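# Load a white part from the tote into the mould nest

## Task

Pick one white plastic part out of the blue tote and put it into the empty nest of the mould closest to the arms on the rotary table. The narrow end must point down and the part must sit fully home. The tote must stay upright and in its place, and the other parts must remain inside it. At the end the robot must have released everything, with neither arm in contact with any movable object.

## Robot and tools

Robot: two arms, left_arm and right_arm, each with a parallel gripper. The fingers point along the gripper's +z axis and close along its y axis. end_effector_position is the point between the finger pads, just under 1 cm behind the tips.

Frame: the scene frame has its origin at table-top height, halfway between the nominal bases of the two arms. +z is up, +x points out over the table, and left_arm is on the +y side. Arm names do not match image sides. Reported hand positions and orientations can be off by a few cm, more at long reach. The real bases sit off their nominal places, and a BASES line, if present, gives the calibrated spots.

Row format, shared by execute_actions and move: 14 numbers in [-1, 1]. The first 7 are left_arm: dx, dy, dz, rx, ry, rz, opening. The next 7 are right_arm in the same order. Both arms are always included. dx, dy, dz are an offset along the scene axes, measured from that arm's Hand target at the start of the action or move. They are not measured from the previous row. 1.0 equals 0.6 m. rx, ry, rz form one rotation vector, with 1.0 equal to 180 degrees, turning about the Hand target's position. Opening is absolute: +1 is fully open (about 87 mm), +0.5 about 69 mm, 0 about 43 mm, -0.5 about 18 mm, -1 closed. Sending all six pose numbers as 0 re-commands the current Hand target. A 0 in the opening slot is a real command, so repeat the present opening to leave a gripper unchanged.

execute_actions(actions, cameras): actions is a list of actions. Each action is a table of up to 15 rows, and each row runs for one 1/30 s step. If there are fewer than 15 rows, the last row is held for the remaining steps. Repeating an offset in a later action moves the arm further. An empty list just returns state and images. cameras chooses which images come back: omit it, pass null or ["all"] for all of them, or pass [] for none.

move(target, speed, blend, opening_speed, blocking, cameras): each gripper travels in a straight line toward its target. target is either one 14-number row or a list of up to 15 rows. Every row is an offset from the same starting Hand targets, not from the previous row. speed is in m/s, from 0.002 to 0.5 with a default of 0.25. Turns are capped at twice that value in rad/s. Give one number, or one per target. blend is in metres and rounds corners in a list. opening_speed is the rate of change on the -1..+1 scale per second, minimum 0.2. blocking=false returns after about 0.5 s while the move continues. Paths do not avoid obstacles or the other arm, and all paths stop after 10 s. The result adds a "move:" line giving the ending (done, off_target, moving, held, fault) and any limits. limits=paced means a commanded pose was clipped. limits=held means a check held back steps.

wait(seconds, 0 to 10): lets time run while the last commands are held.
stop(): brakes a running move.
zoom_image(camera, region=[x0,y0,x1,y1]): gives an enlarged crop of that camera's latest image, at most 504x504 px.
finished_scene(scene): ends scene 1 or 2 and cannot be undone.

Cameras: cam_head_left, cam_head_right, cam_high, cam_low, cam_left_wrist and cam_right_wrist, all 896x504. Calibration is given per camera. Wrist images can lag while the arm moves.

Results: end_effector_position in m and end_effector_quat_wxyz in the scene frame. Hand target is the last commanded pose after clipping, and the next offsets count from it. Each step, the controller keeps the commanded pose within 100 mm and 20 degrees of the measured pose. Grippers often come to rest short of their target, and friction and weight can leave them low or tilted, so check them after each move. If a gripper is still short, send the missing distance as an offset. grip_measured is on the same scale as the opening command. To hold a part, command roughly 0.04 below the reading at first contact; a smaller drop grips more gently. Joint velocities reading "within noise" means that arm is still. Joint torques include gravity; joints 1 to 3 wrap at ±28 N m.

Cautions: faster moves strike harder, and targets set deep past a contact press harder. An arm blocked by an object keeps pushing until you command its target back past the gripper. Do not route paths close to an arm's own base, since this can flip its shoulder posture. The clearance check does not stop grippers or wrist cameras from hitting each other, and a hard collision between the arms can fail the scene. Do not let go of a part while it is moving, drop it, or knock anything off the table. Occasional tugs on a held part or pushes on loose objects may happen. Motor heat increases when holding loads, reaching far out or pushing. MOTOR HOT appears at 75 °C. At 90 °C that arm folds up and stops working, and at 100 °C it collapses. Joint ranges (rad): waist -2.618..3.054, shoulder 0..3.142, elbow 0..3.142 (straight at 2.901), wrist pitch ±1.571, wrist yaw ±1.571, wrist roll ±2.094.

Each tool is called after "Call:" by a JSON object that holds its "method" and its "body".

## Session

Call:
{"method": "execute_actions", "body": {"actions": []}}

Scene clock: 0.00 s.
left_arm: end_effector_position=(+0.1813, +0.0587, +0.1706) grip_measured=+1.000 end_effector_quat_wxyz=(+0.381, +0.107, +0.910, +0.125) | right_arm: end_effector_position=(+0.4298, -0.5410, +0.2845) grip_measured=+0.985 end_effector_quat_wxyz=(+0.454, -0.058, +0.884, +0.100)
Joint positions: left_arm=[-1.371 1.684 1.377 -1.277 -0.824 -1.154 1] | right_arm=[-0.527 1.9 1.947 -0.845 -0.654 -0.408 0.993]
Joint velocities: within noise
Joint torques (N m): no reading
Motor temperatures (°C): left_arm=[30 35 38 29 27 29 29] | right_arm=[31 41 36 30 27 28 31]
Heat: left arm: 38 °C; right arm: 41 °C.
Hand target: left_arm +0.1818, +0.0576, +0.1733; +0.383, +0.105, +0.910, +0.121 | right_arm +0.4302, -0.5411, +0.2951; +0.464, -0.063, +0.878, +0.093
Tool commands: left_gripper/opening=+1.0 right_gripper/opening=+1.0

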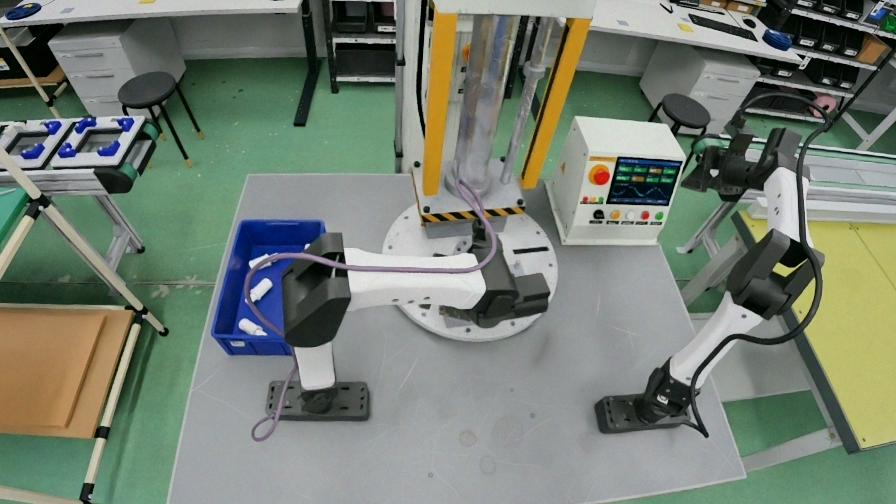

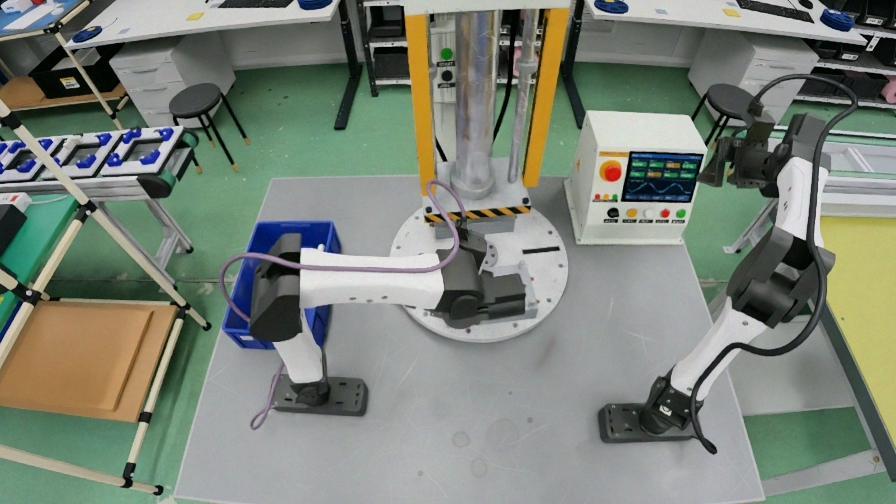

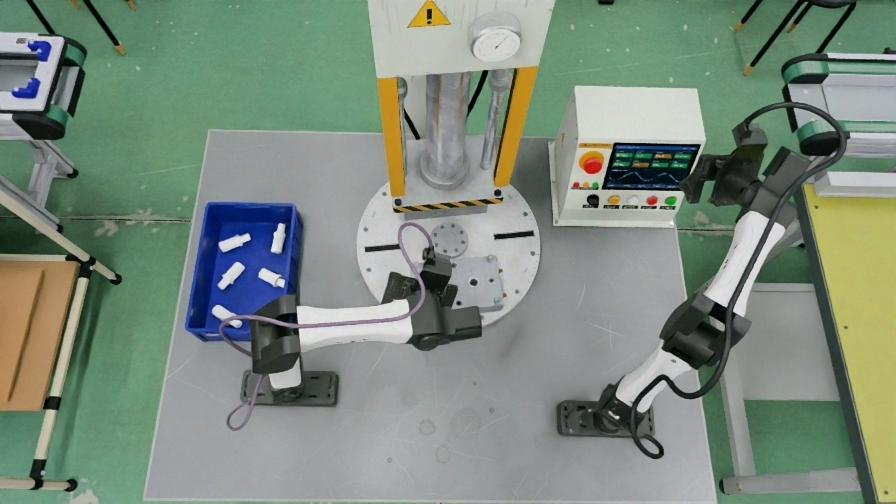

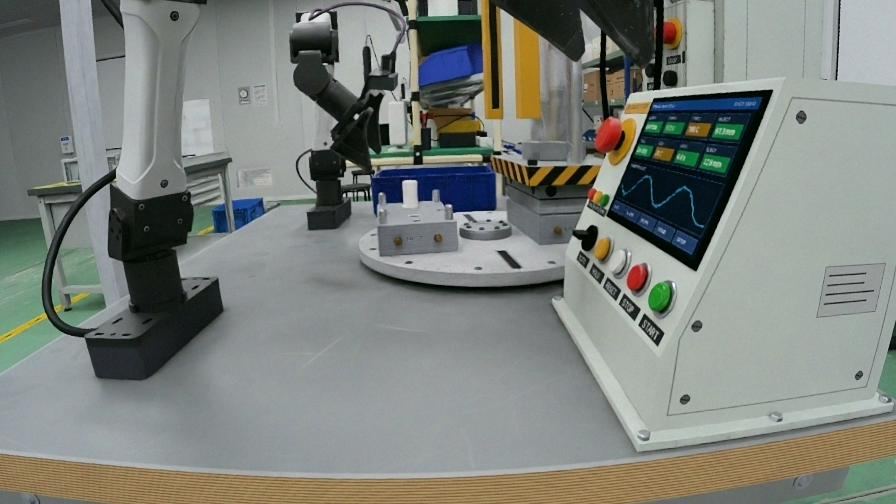

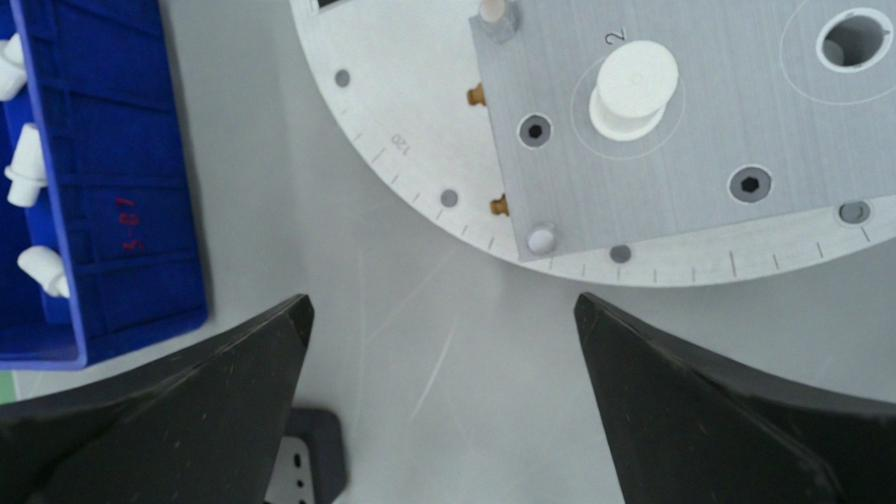

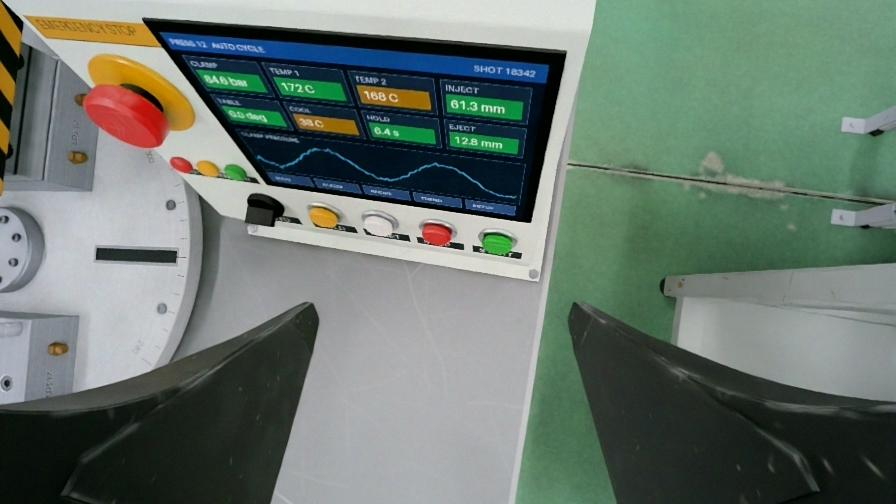

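Call:
{"method": "zoom_image", "body": {"camera": "cam_high", "region": [170, 190, 330, 350]}}

Call:
{"method": "zoom_image", "body": {"camera": "cam_high", "region": [350, 180, 550, 350]}}

Call:
{"method": "zoom_image", "body": {"camera": "cam_left_wrist", "region": [476, 0, 896, 300]}}

Call:
{"method": "zoom_image", "body": {"camera": "cam_low", "region": [340, 130, 600, 300]}}

Scaled by 3.150 from the camera's 896x504 image, which has a finer 1280x720 frame.

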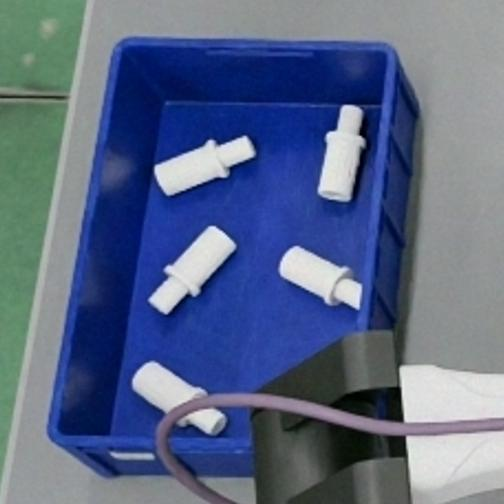

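Scaled by 2.520 from the camera's 896x504 image, which has a finer 1280x720 frame.

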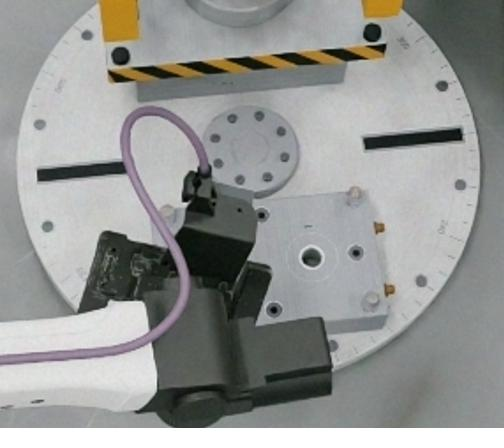

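Scaled by 1.200 from the camera's 896x504 image, which has a finer 1280x720 frame.

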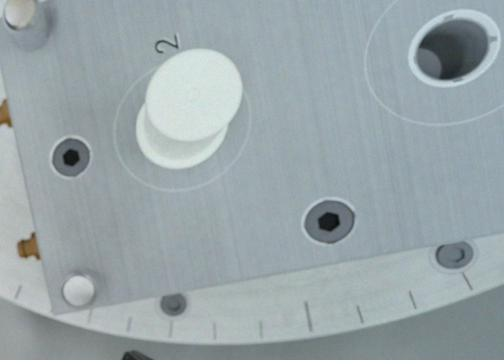

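Scaled by 1.938 from the camera's 896x504 image, which has a finer 1280x720 frame.

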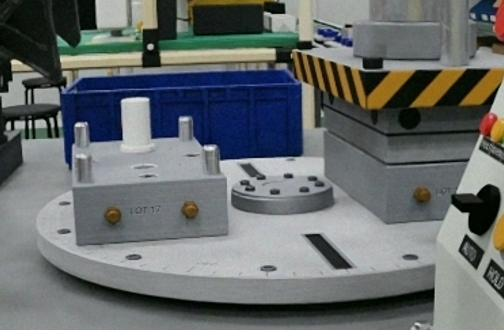

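Call:
{"method": "move", "body": {"target": [[0.097,0.104,0.261,-0.058,0.076,0.073,1,0,0,0,0,0,0,1],[0.214,0.704,0.145,-0.29,0.382,0.366,1,0,0,0,0,0,0,1]], "blend": [0.05,0], "speed": 0.3}}

Scene clock: 75.17 s.
left_arm: end_effector_position=(+0.3067, +0.4763, +0.2586) grip_measured=+1.000 end_effector_quat_wxyz=(+0.093, -0.527, +0.834, -0.130) | right_arm: end_effector_position=(+0.4298, -0.5410, +0.2845) grip_measured=+0.985 end_effector_quat_wxyz=(+0.454, -0.058, +0.884, +0.100)
Joint positions: left_arm=[0.739 1.821 1.977 -1.58 0.287 -0.421 1] | right_arm=[-0.527 1.9 1.947 -0.845 -0.654 -0.408 0.993]
Joint velocities: within noise
Joint torques (N m): left_arm=[1.33 -6.08 8.98 0.55 0.37 -0.04] | right_arm=[-0.29 -8.95 7.35 1.76 -0.24 0.01]
Motor temperatures (°C): left_arm=[30 39 41 29 28 29 28] | right_arm=[31 51 43 33 27 28 31]
Heat: left arm: 41 °C; right arm: 51 °C.
Hand target: left_arm +0.3102, +0.4799, +0.2602; -0.080, -0.510, +0.845, -0.141 | right_arm +0.4302, -0.5411, +0.2951; +0.464, -0.063, +0.878, +0.093
Off the commanded pose: left_arm 0.005 m, 42 deg; orientation clipped | right_arm 0.011 m, 2 deg.
joint sent to its limit (left arm) — joint 4 (wrist pitch), lower limit. The joint targets are off in orientation, not in position.
move: off_target (left_arm, right_arm); limits=paced
camera_calibration:
cam_left_wrist: T_world_to_cam=[[0.85655, -0.403156, 0.322162, -0.15733], [-0.49833, -0.483902, 0.719379, 0.219053], [-0.134127, -0.776727, -0.615391, 0.705118], [0, 0, 0, 1]] pos_world=[0.338497, 0.590256, 0.327027]

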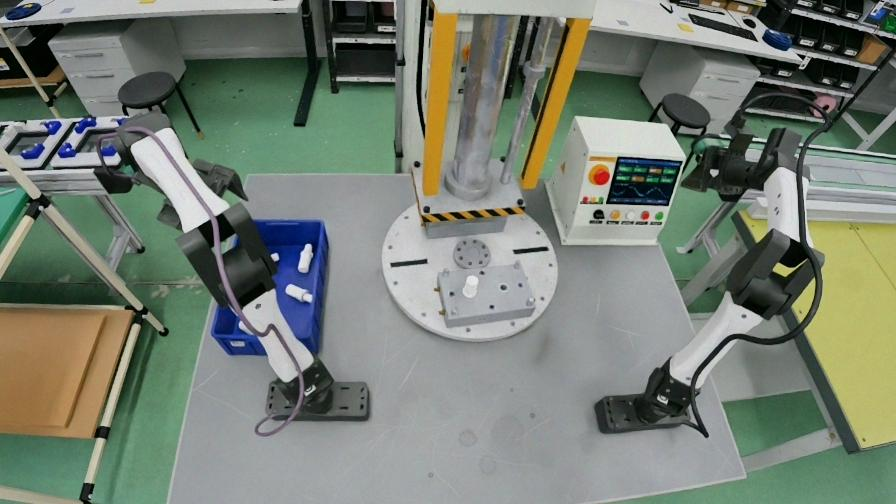

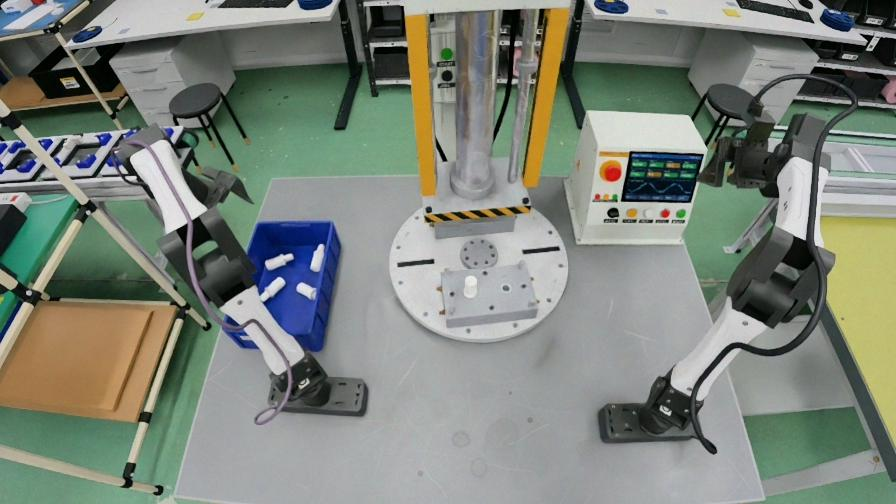

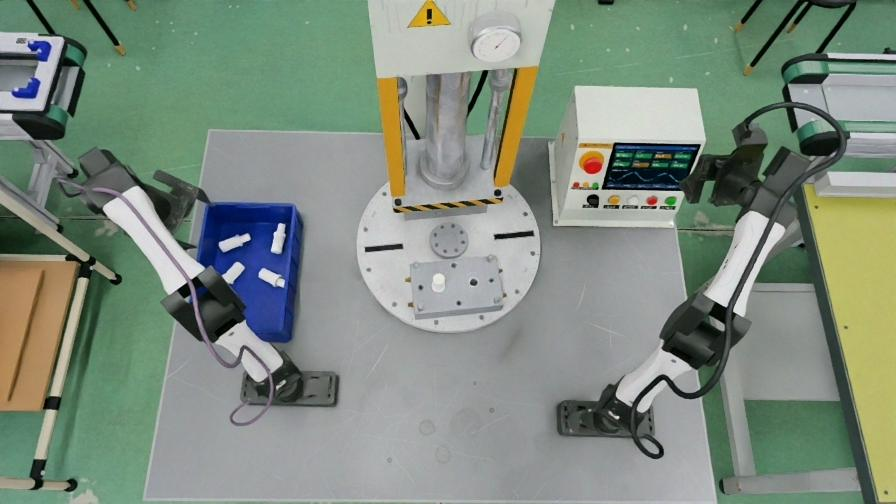

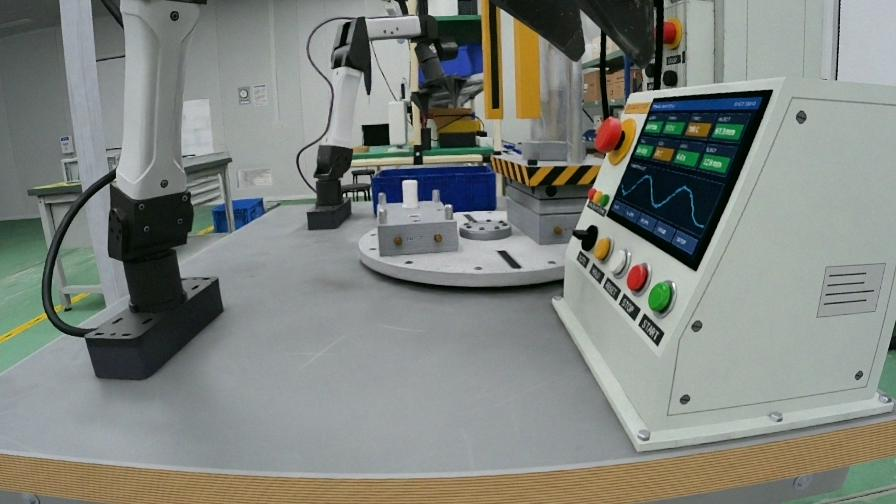

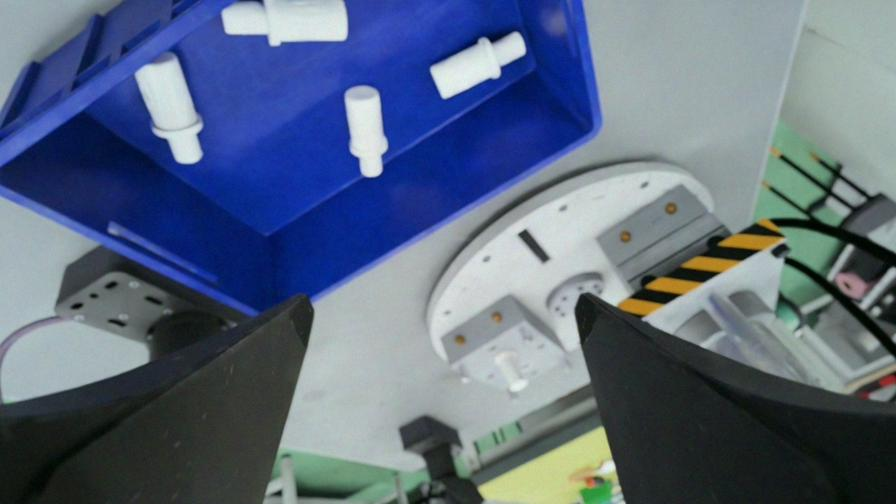

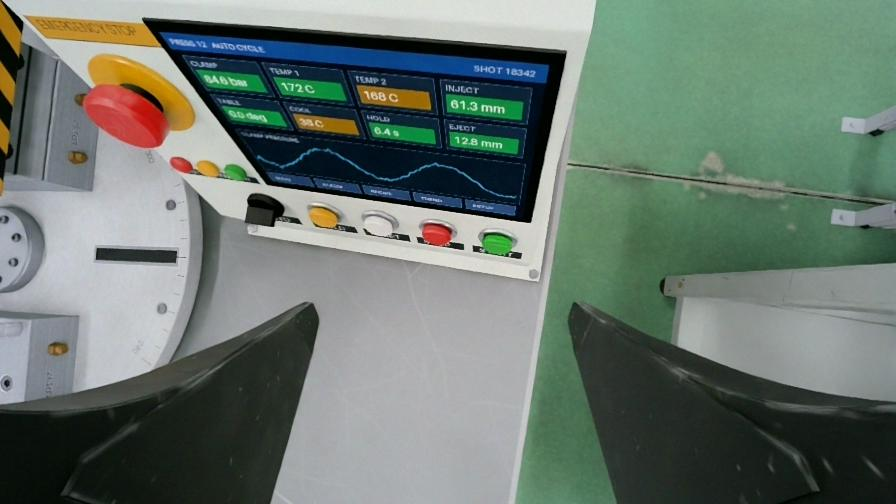

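Call:
{"method": "move", "body": {"target": [0.025,-0.07,-0.033,0.035,0.129,-0.593,0.05,0,0,0,0,0,0,1], "speed": 0.4, "cameras": ["cam_high","cam_left_wrist","cam_head_right"]}}

Scene clock: 113.80 s.
left_arm: end_effector_position=(+0.3244, +0.4389, +0.2472) grip_measured=+0.050 end_effector_quat_wxyz=(-0.117, +0.389, +0.886, +0.222) | right_arm: end_effector_position=(+0.4298, -0.5410, +0.2845) grip_measured=+0.985 end_effector_quat_wxyz=(+0.454, -0.058, +0.884, +0.100)
Joint positions: left_arm=[0.046 1.827 1.816 -1.58 -0.506 0.856 0.525] | right_arm=[-0.527 1.9 1.947 -0.845 -0.654 -0.408 0.993]
Joint velocities: within noise
Joint torques (N m): left_arm=[0.05 -5.79 5.61 0.21 -0.24 0.06] | right_arm=[-0.39 -8.95 7.41 1.73 -0.25 -0.01]
Motor temperatures (°C): left_arm=[30 41 44 29 28 29 28] | right_arm=[31 53 44 34 27 28 31]
Heat: left arm: 44 °C; right arm: 53 °C.
Hand target: left_arm +0.3252, +0.4379, +0.2404; -0.258, +0.356, +0.889, +0.126 | right_arm +0.4302, -0.5411, +0.2951; +0.464, -0.063, +0.878, +0.093
Off the commanded pose: left_arm 0.007 m, 23 deg; orientation clipped | right_arm 0.011 m, 2 deg.
joint sent to its limit (left arm) — joint 4 (wrist pitch), lower limit. The joint targets are off in orientation, not in position.
move: off_target (left_arm, right_arm); limits=paced
camera_calibration:
cam_left_wrist: T_world_to_cam=[[-0.737465, -0.606111, -0.29795, 0.575553], [-0.398507, 0.0343293, 0.916522, -0.0906356], [-0.545286, 0.794639, -0.266856, 0.0289207], [0, 0, 0, 1]] pos_world=[0.404101, 0.328979, 0.262273]
Images, in order (width x height): cam_head_right 896x504, cam_high 896x504, cam_left_wrist 896x504.

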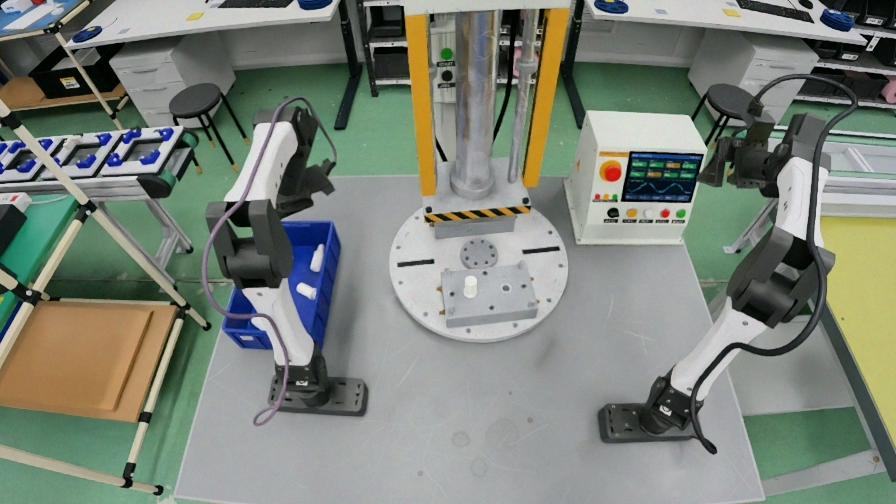

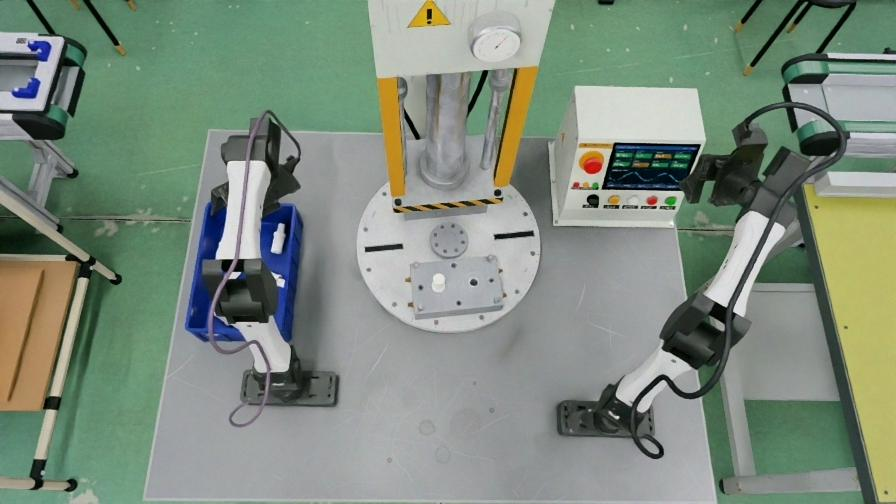

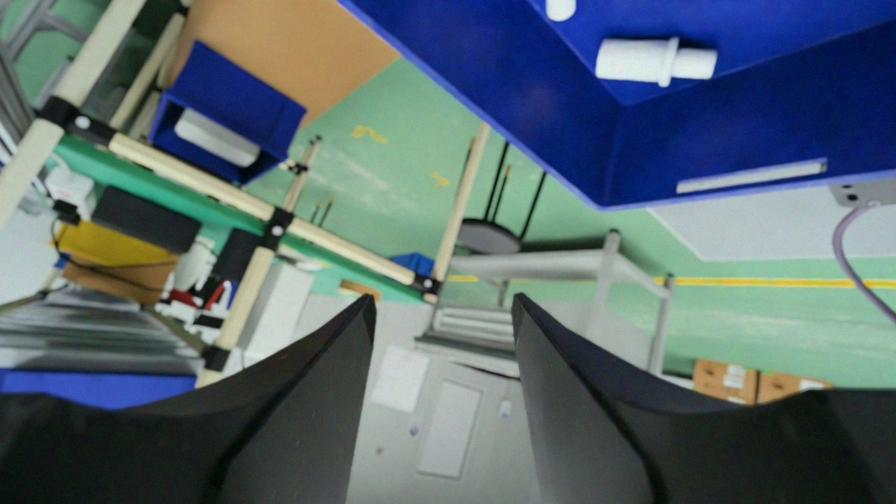

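Call:
{"method": "move", "body": {"target": [-0.02,0.02,-0.243,-0.003,0.016,0.008,0.05,0,0,0,0,0,0,1], "cameras": ["cam_high","cam_left_wrist","cam_head_right","cam_head_left","cam_low"]}}

Scene clock: 132.47 s.
left_arm: end_effector_position=(+0.3125, +0.4461, +0.1254) grip_measured=+0.050 end_effector_quat_wxyz=(-0.256, +0.362, +0.889, +0.113) | right_arm: end_effector_position=(+0.4298, -0.5410, +0.2845) grip_measured=+0.985 end_effector_quat_wxyz=(+0.454, -0.058, +0.884, +0.100)
Joint positions: left_arm=[0.113 2.12 1.676 -1.502 -0.435 0.789 0.525] | right_arm=[-0.527 1.9 1.947 -0.845 -0.654 -0.408 0.993]
Joint velocities: within noise
Joint torques (N m): left_arm=[1.22 -3.18 3.9 0.08 -0.24 -0.27] | right_arm=[-0.28 -9.02 7.31 1.72 -0.22 0]
Motor temperatures (°C): left_arm=[30 40 42 29 28 29 28] | right_arm=[31 54 44 34 27 28 31]
Heat: left arm: 42 °C; right arm: 54 °C.
Hand target: left_arm +0.3133, +0.4498, +0.0946; -0.280, +0.350, +0.887, +0.109 | right_arm +0.4302, -0.5411, +0.2951; +0.464, -0.063, +0.878, +0.093
Off the commanded pose: left_arm 0.031 m, 3 deg | right_arm 0.011 m, 2 deg.
move: off_target (left_arm, right_arm)
camera_calibration:
cam_left_wrist: T_world_to_cam=[[-0.694604, -0.719286, -0.0123414, 0.536214], [-0.0974805, 0.0771106, 0.992246, -0.106653], [-0.712757, 0.690421, -0.123678, 0.0650763], [0, 0, 0, 1]] pos_world=[0.408443, 0.348985, 0.120492]
Images, in order (width x height): cam_head_left 896x504, cam_head_right 896x504, cam_high 896x504, cam_low 896x504, cam_left_wrist 896x504.

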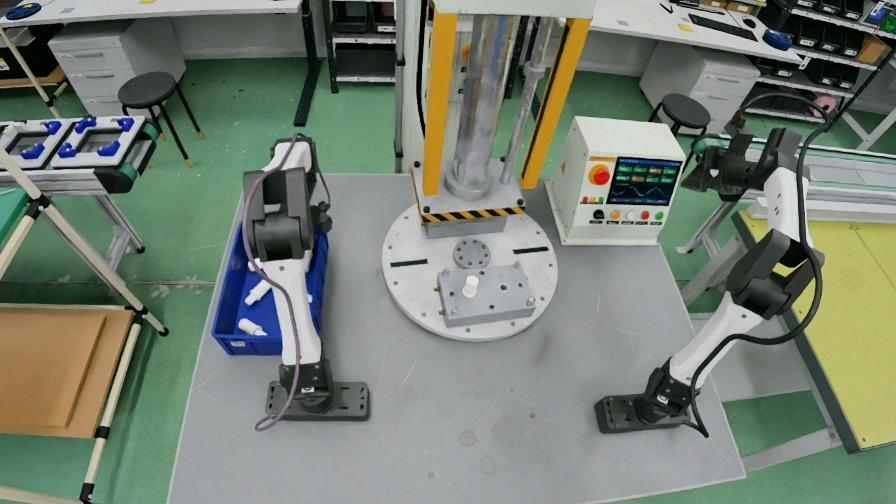

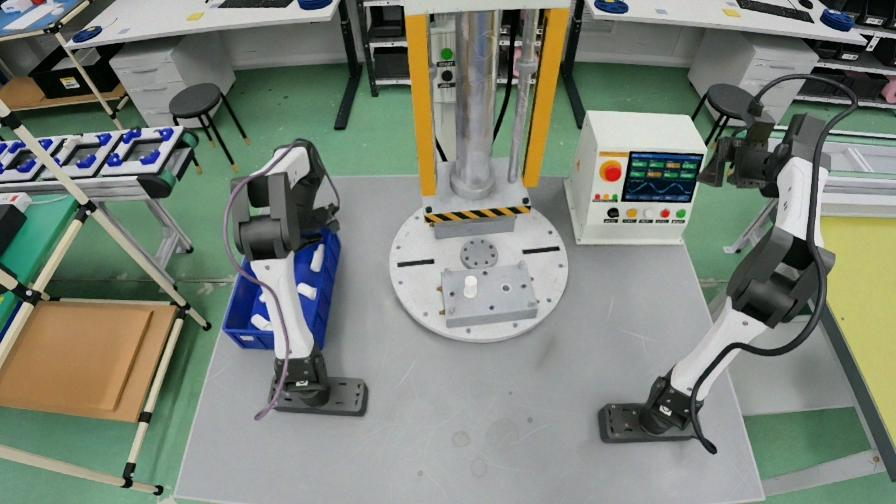

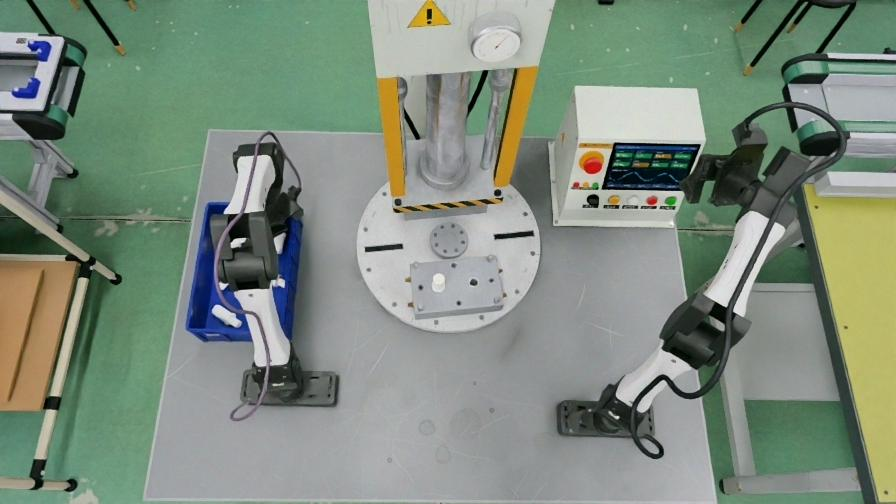

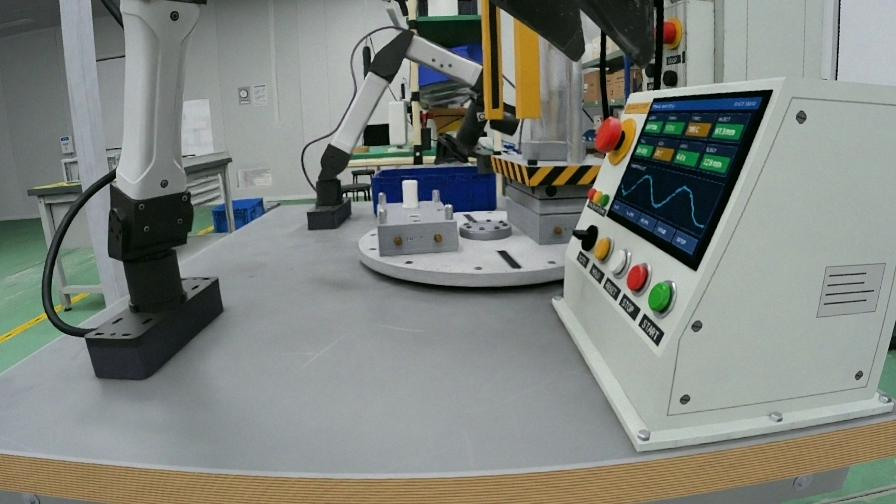

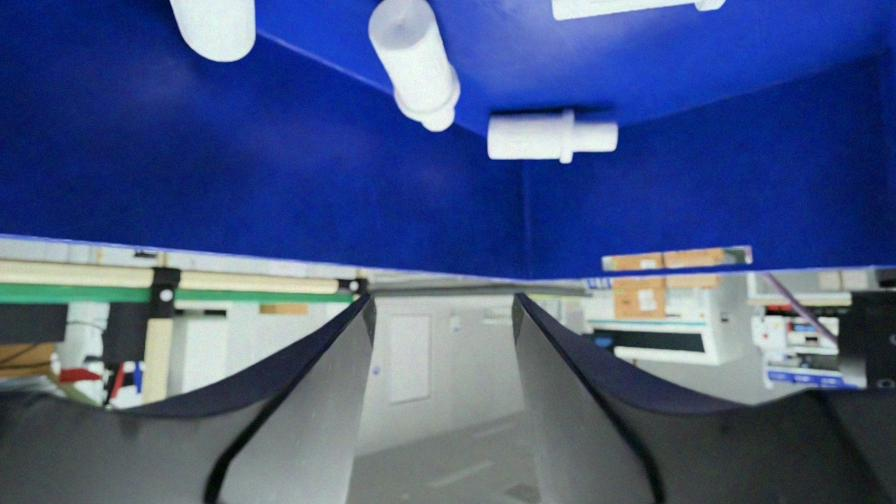

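Call:
{"method": "move", "body": {"target": [[0,0,0.18,0,0,0,0.05,0,0,0,0,0,0,1],[-0.039,0.052,0.126,-0.127,-0.147,0.022,0.05,0,0,0,0,0,0,1]], "cameras": ["cam_high","cam_left_wrist","cam_head_right"]}}

Scene clock: 177.77 s.
left_arm: end_effector_position=(+0.2897, +0.4822, +0.1647) grip_measured=+0.050 end_effector_quat_wxyz=(-0.018, +0.330, +0.944, -0.006) | right_arm: end_effector_position=(+0.4298, -0.5410, +0.2845) grip_measured=+0.985 end_effector_quat_wxyz=(+0.454, -0.058, +0.884, +0.100)
Joint positions: left_arm=[0.447 1.81 1.611 -1.405 -0.016 1.108 0.525] | right_arm=[-0.527 1.9 1.947 -0.845 -0.654 -0.408 0.993]
Joint velocities: within noise
Joint torques (N m): left_arm=[1.05 -9.84 5.72 0.34 0.3 0.1] | right_arm=[-0.31 -8.99 7.3 1.74 -0.22 0]
Motor temperatures (°C): left_arm=[30 38 40 28 28 29 28] | right_arm=[31 55 45 34 27 28 31]
Heat: left arm: 40 °C; right arm: 55 °C.
Hand target: left_arm +0.2898, +0.4811, +0.1702; -0.001, +0.333, +0.943, +0.000 | right_arm +0.4302, -0.5411, +0.2951; +0.464, -0.063, +0.878, +0.093
Off the commanded pose: left_arm 0.006 m, 2 deg | right_arm 0.011 m, 2 deg.
move: off_target (right_arm)
camera_calibration:
cam_left_wrist: T_world_to_cam=[[-0.618123, -0.785497, 0.0303197, 0.549541], [-0.467415, 0.398282, 0.789237, -0.164932], [-0.632019, 0.473673, -0.61334, 0.190533], [0, 0, 0, 1]] pos_world=[0.383012, 0.407101, 0.23037]
Images, in order (width x height): cam_head_right 896x504, cam_high 896x504, cam_left_wrist 896x504.

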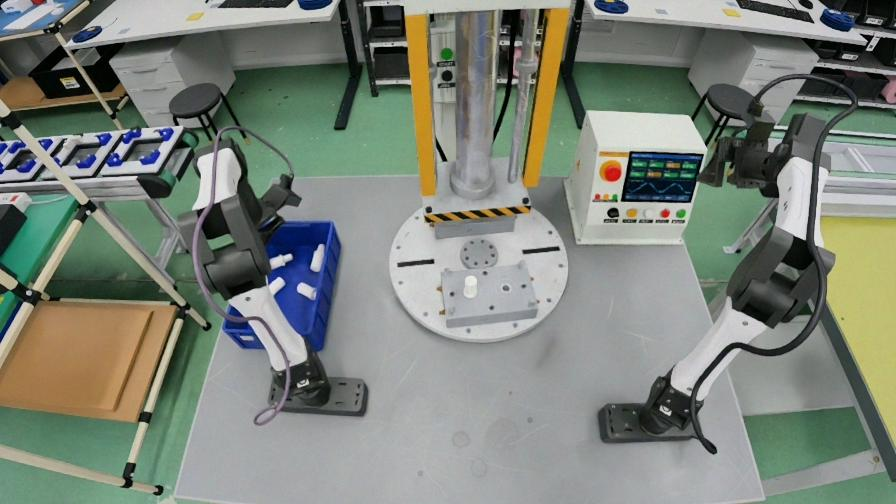

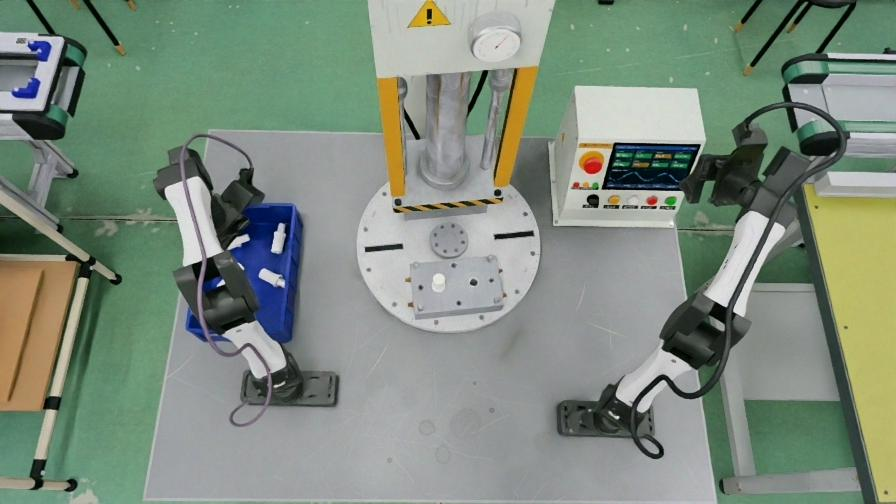

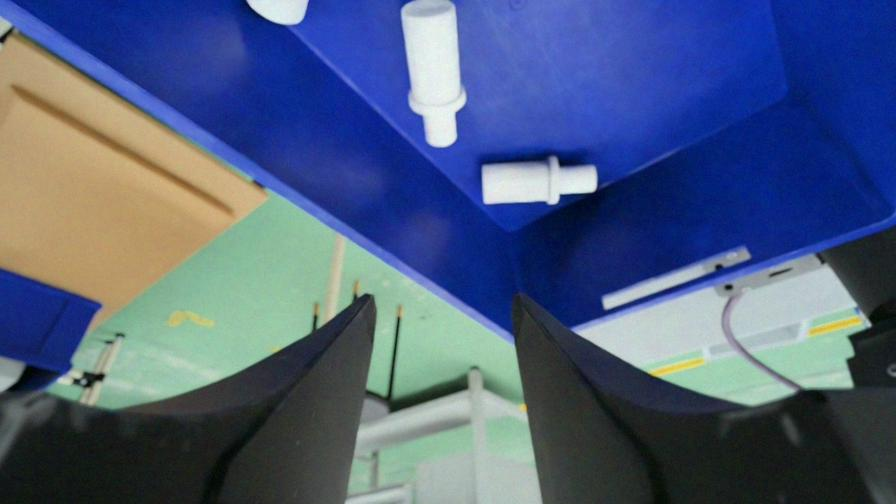

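Call:
{"method": "move", "body": {"target": [[-0.068,0.048,-0.03,-0.083,-0.111,0.011,0.05,0,0,0,0,0,0,1],[-0.033,0.024,-0.14,-0.083,-0.111,0.011,0.05,0,0,0,0,0,0,1]], "blend": [0.02,0], "cameras": ["cam_high","cam_left_wrist","cam_head_right"]}}

Scene clock: 228.03 s.
left_arm: end_effector_position=(+0.2688, +0.5002, +0.0935) grip_measured=+0.050 end_effector_quat_wxyz=(+0.204, +0.313, +0.926, -0.052) | right_arm: end_effector_position=(+0.4298, -0.5410, +0.2845) grip_measured=+0.985 end_effector_quat_wxyz=(+0.454, -0.058, +0.884, +0.100)
Joint positions: left_arm=[0.771 1.644 1.142 -0.964 0.411 1.389 0.525] | right_arm=[-0.527 1.9 1.947 -0.845 -0.654 -0.408 0.993]
Joint velocities: within noise
Joint torques (N m): left_arm=[0.29 -4.89 5.83 0.55 0.58 -0.09] | right_arm=[-0.36 -8.99 7.27 1.71 -0.23 -0.01]
Motor temperatures (°C): left_arm=[29 47 41 28 28 29 28] | right_arm=[31 56 45 35 27 28 31]
Heat: left arm: 47 °C; right arm: 56 °C.
Hand target: left_arm +0.2700, +0.4954, +0.0862; +0.206, +0.309, +0.926, -0.064 | right_arm +0.4302, -0.5411, +0.2951; +0.464, -0.063, +0.878, +0.093
Off the commanded pose: left_arm 0.009 m, 1 deg | right_arm 0.011 m, 2 deg.
move: off_target (right_arm)
camera_calibration:
cam_left_wrist: T_world_to_cam=[[-0.599034, -0.800437, -0.0214188, 0.560072], [-0.723904, 0.529938, 0.441733, -0.09005], [-0.342228, 0.280118, -0.896891, 0.17064], [0, 0, 0, 1]] pos_world=[0.328713, 0.448224, 0.20482]
Images, in order (width x height): cam_head_right 896x504, cam_high 896x504, cam_left_wrist 896x504.

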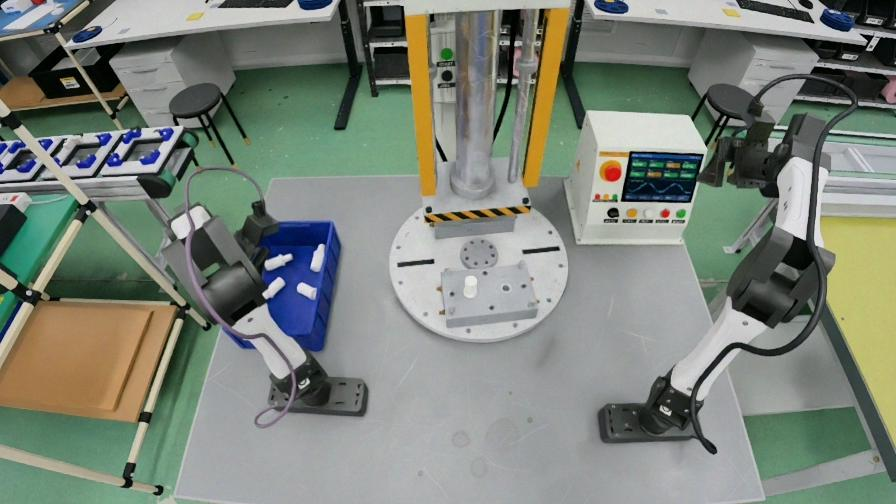

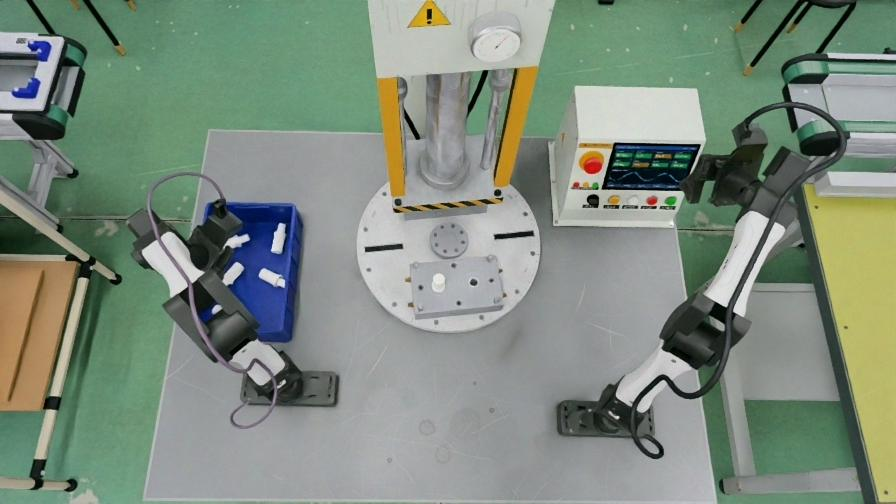

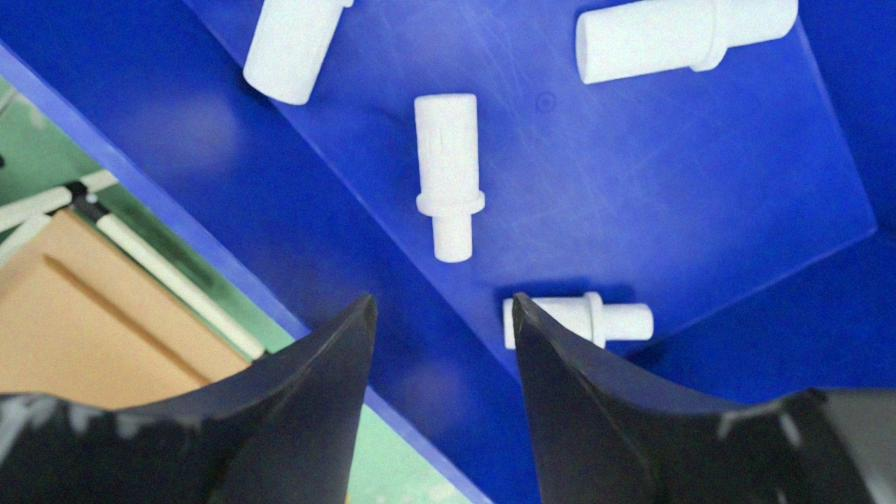

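Call:
{"method": "move", "body": {"target": [0.043,-0.036,-0.11,0,0,0,0.05,0,0,0,0,0,0,1], "speed": 0.12, "cameras": ["cam_high","cam_left_wrist","cam_head_right"]}}

Scene clock: 240.23 s.
left_arm: end_effector_position=(+0.2955, +0.4743, +0.0274) grip_measured=+0.050 end_effector_quat_wxyz=(+0.209, +0.310, +0.925, -0.064) | right_arm: end_effector_position=(+0.4298, -0.5410, +0.2845) grip_measured=+0.985 end_effector_quat_wxyz=(+0.454, -0.058, +0.884, +0.100)
Joint positions: left_arm=[0.659 1.759 0.985 -0.657 0.42 1.264 0.525] | right_arm=[-0.527 1.9 1.947 -0.845 -0.654 -0.408 0.993]
Joint velocities: within noise
Joint torques (N m): left_arm=[0.27 -5.34 5.5 0.78 0.36 -0.08] | right_arm=[-0.44 -8.98 7.35 1.72 -0.22 0.01]
Motor temperatures (°C): left_arm=[29 44 40 28 28 29 28] | right_arm=[31 56 45 35 27 28 31]
Heat: left arm: 44 °C; right arm: 56 °C.
Hand target: left_arm +0.2959, +0.4739, +0.0202; +0.205, +0.309, +0.926, -0.064 | right_arm +0.4302, -0.5411, +0.2951; +0.464, -0.063, +0.878, +0.093
Off the commanded pose: left_arm 0.007 m, 0 deg | right_arm 0.011 m, 2 deg.
move: off_target (right_arm)
camera_calibration:
cam_left_wrist: T_world_to_cam=[[-0.599236, -0.800571, -0.00154257, 0.553494], [-0.724923, 0.541792, 0.42538, -0.0326956], [-0.339711, 0.256021, -0.905013, 0.138602], [0, 0, 0, 1]] pos_world=[0.355056, 0.425341, 0.140199]
Images, in order (width x height): cam_head_right 896x504, cam_high 896x504, cam_left_wrist 896x504.

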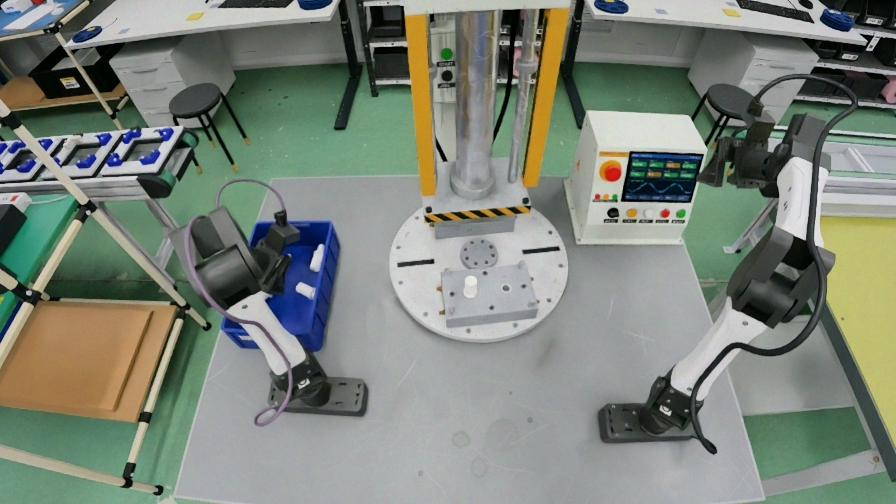

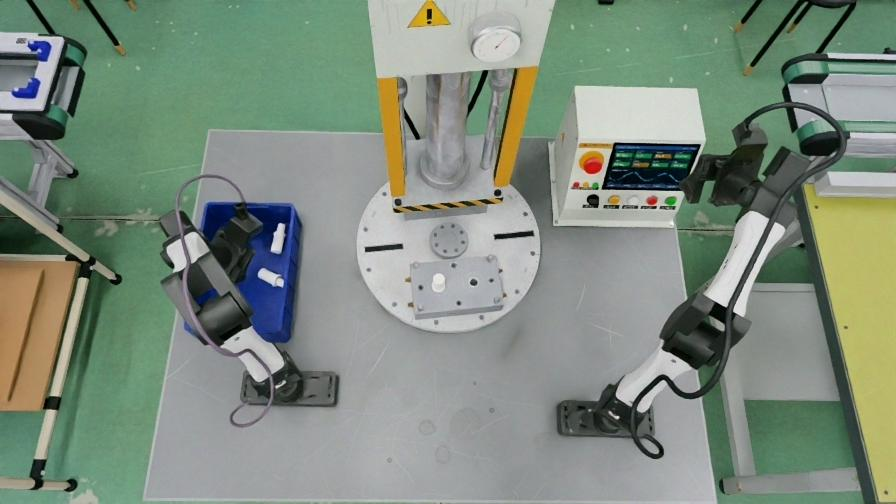

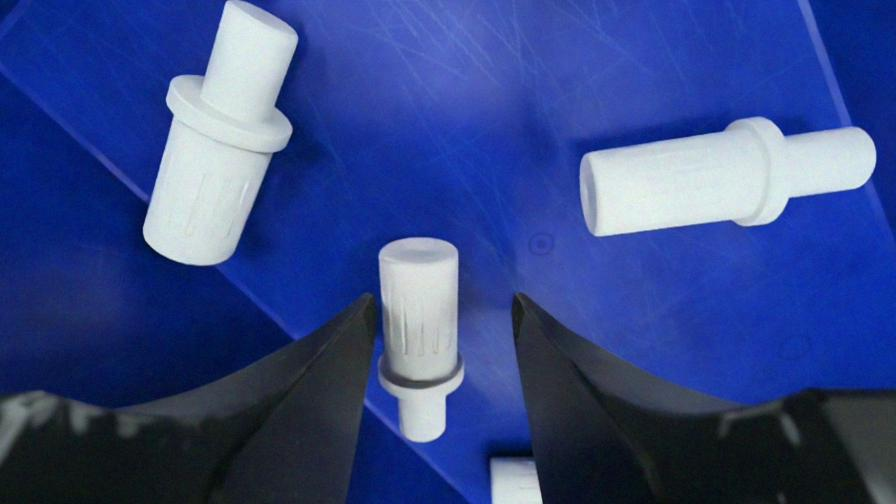

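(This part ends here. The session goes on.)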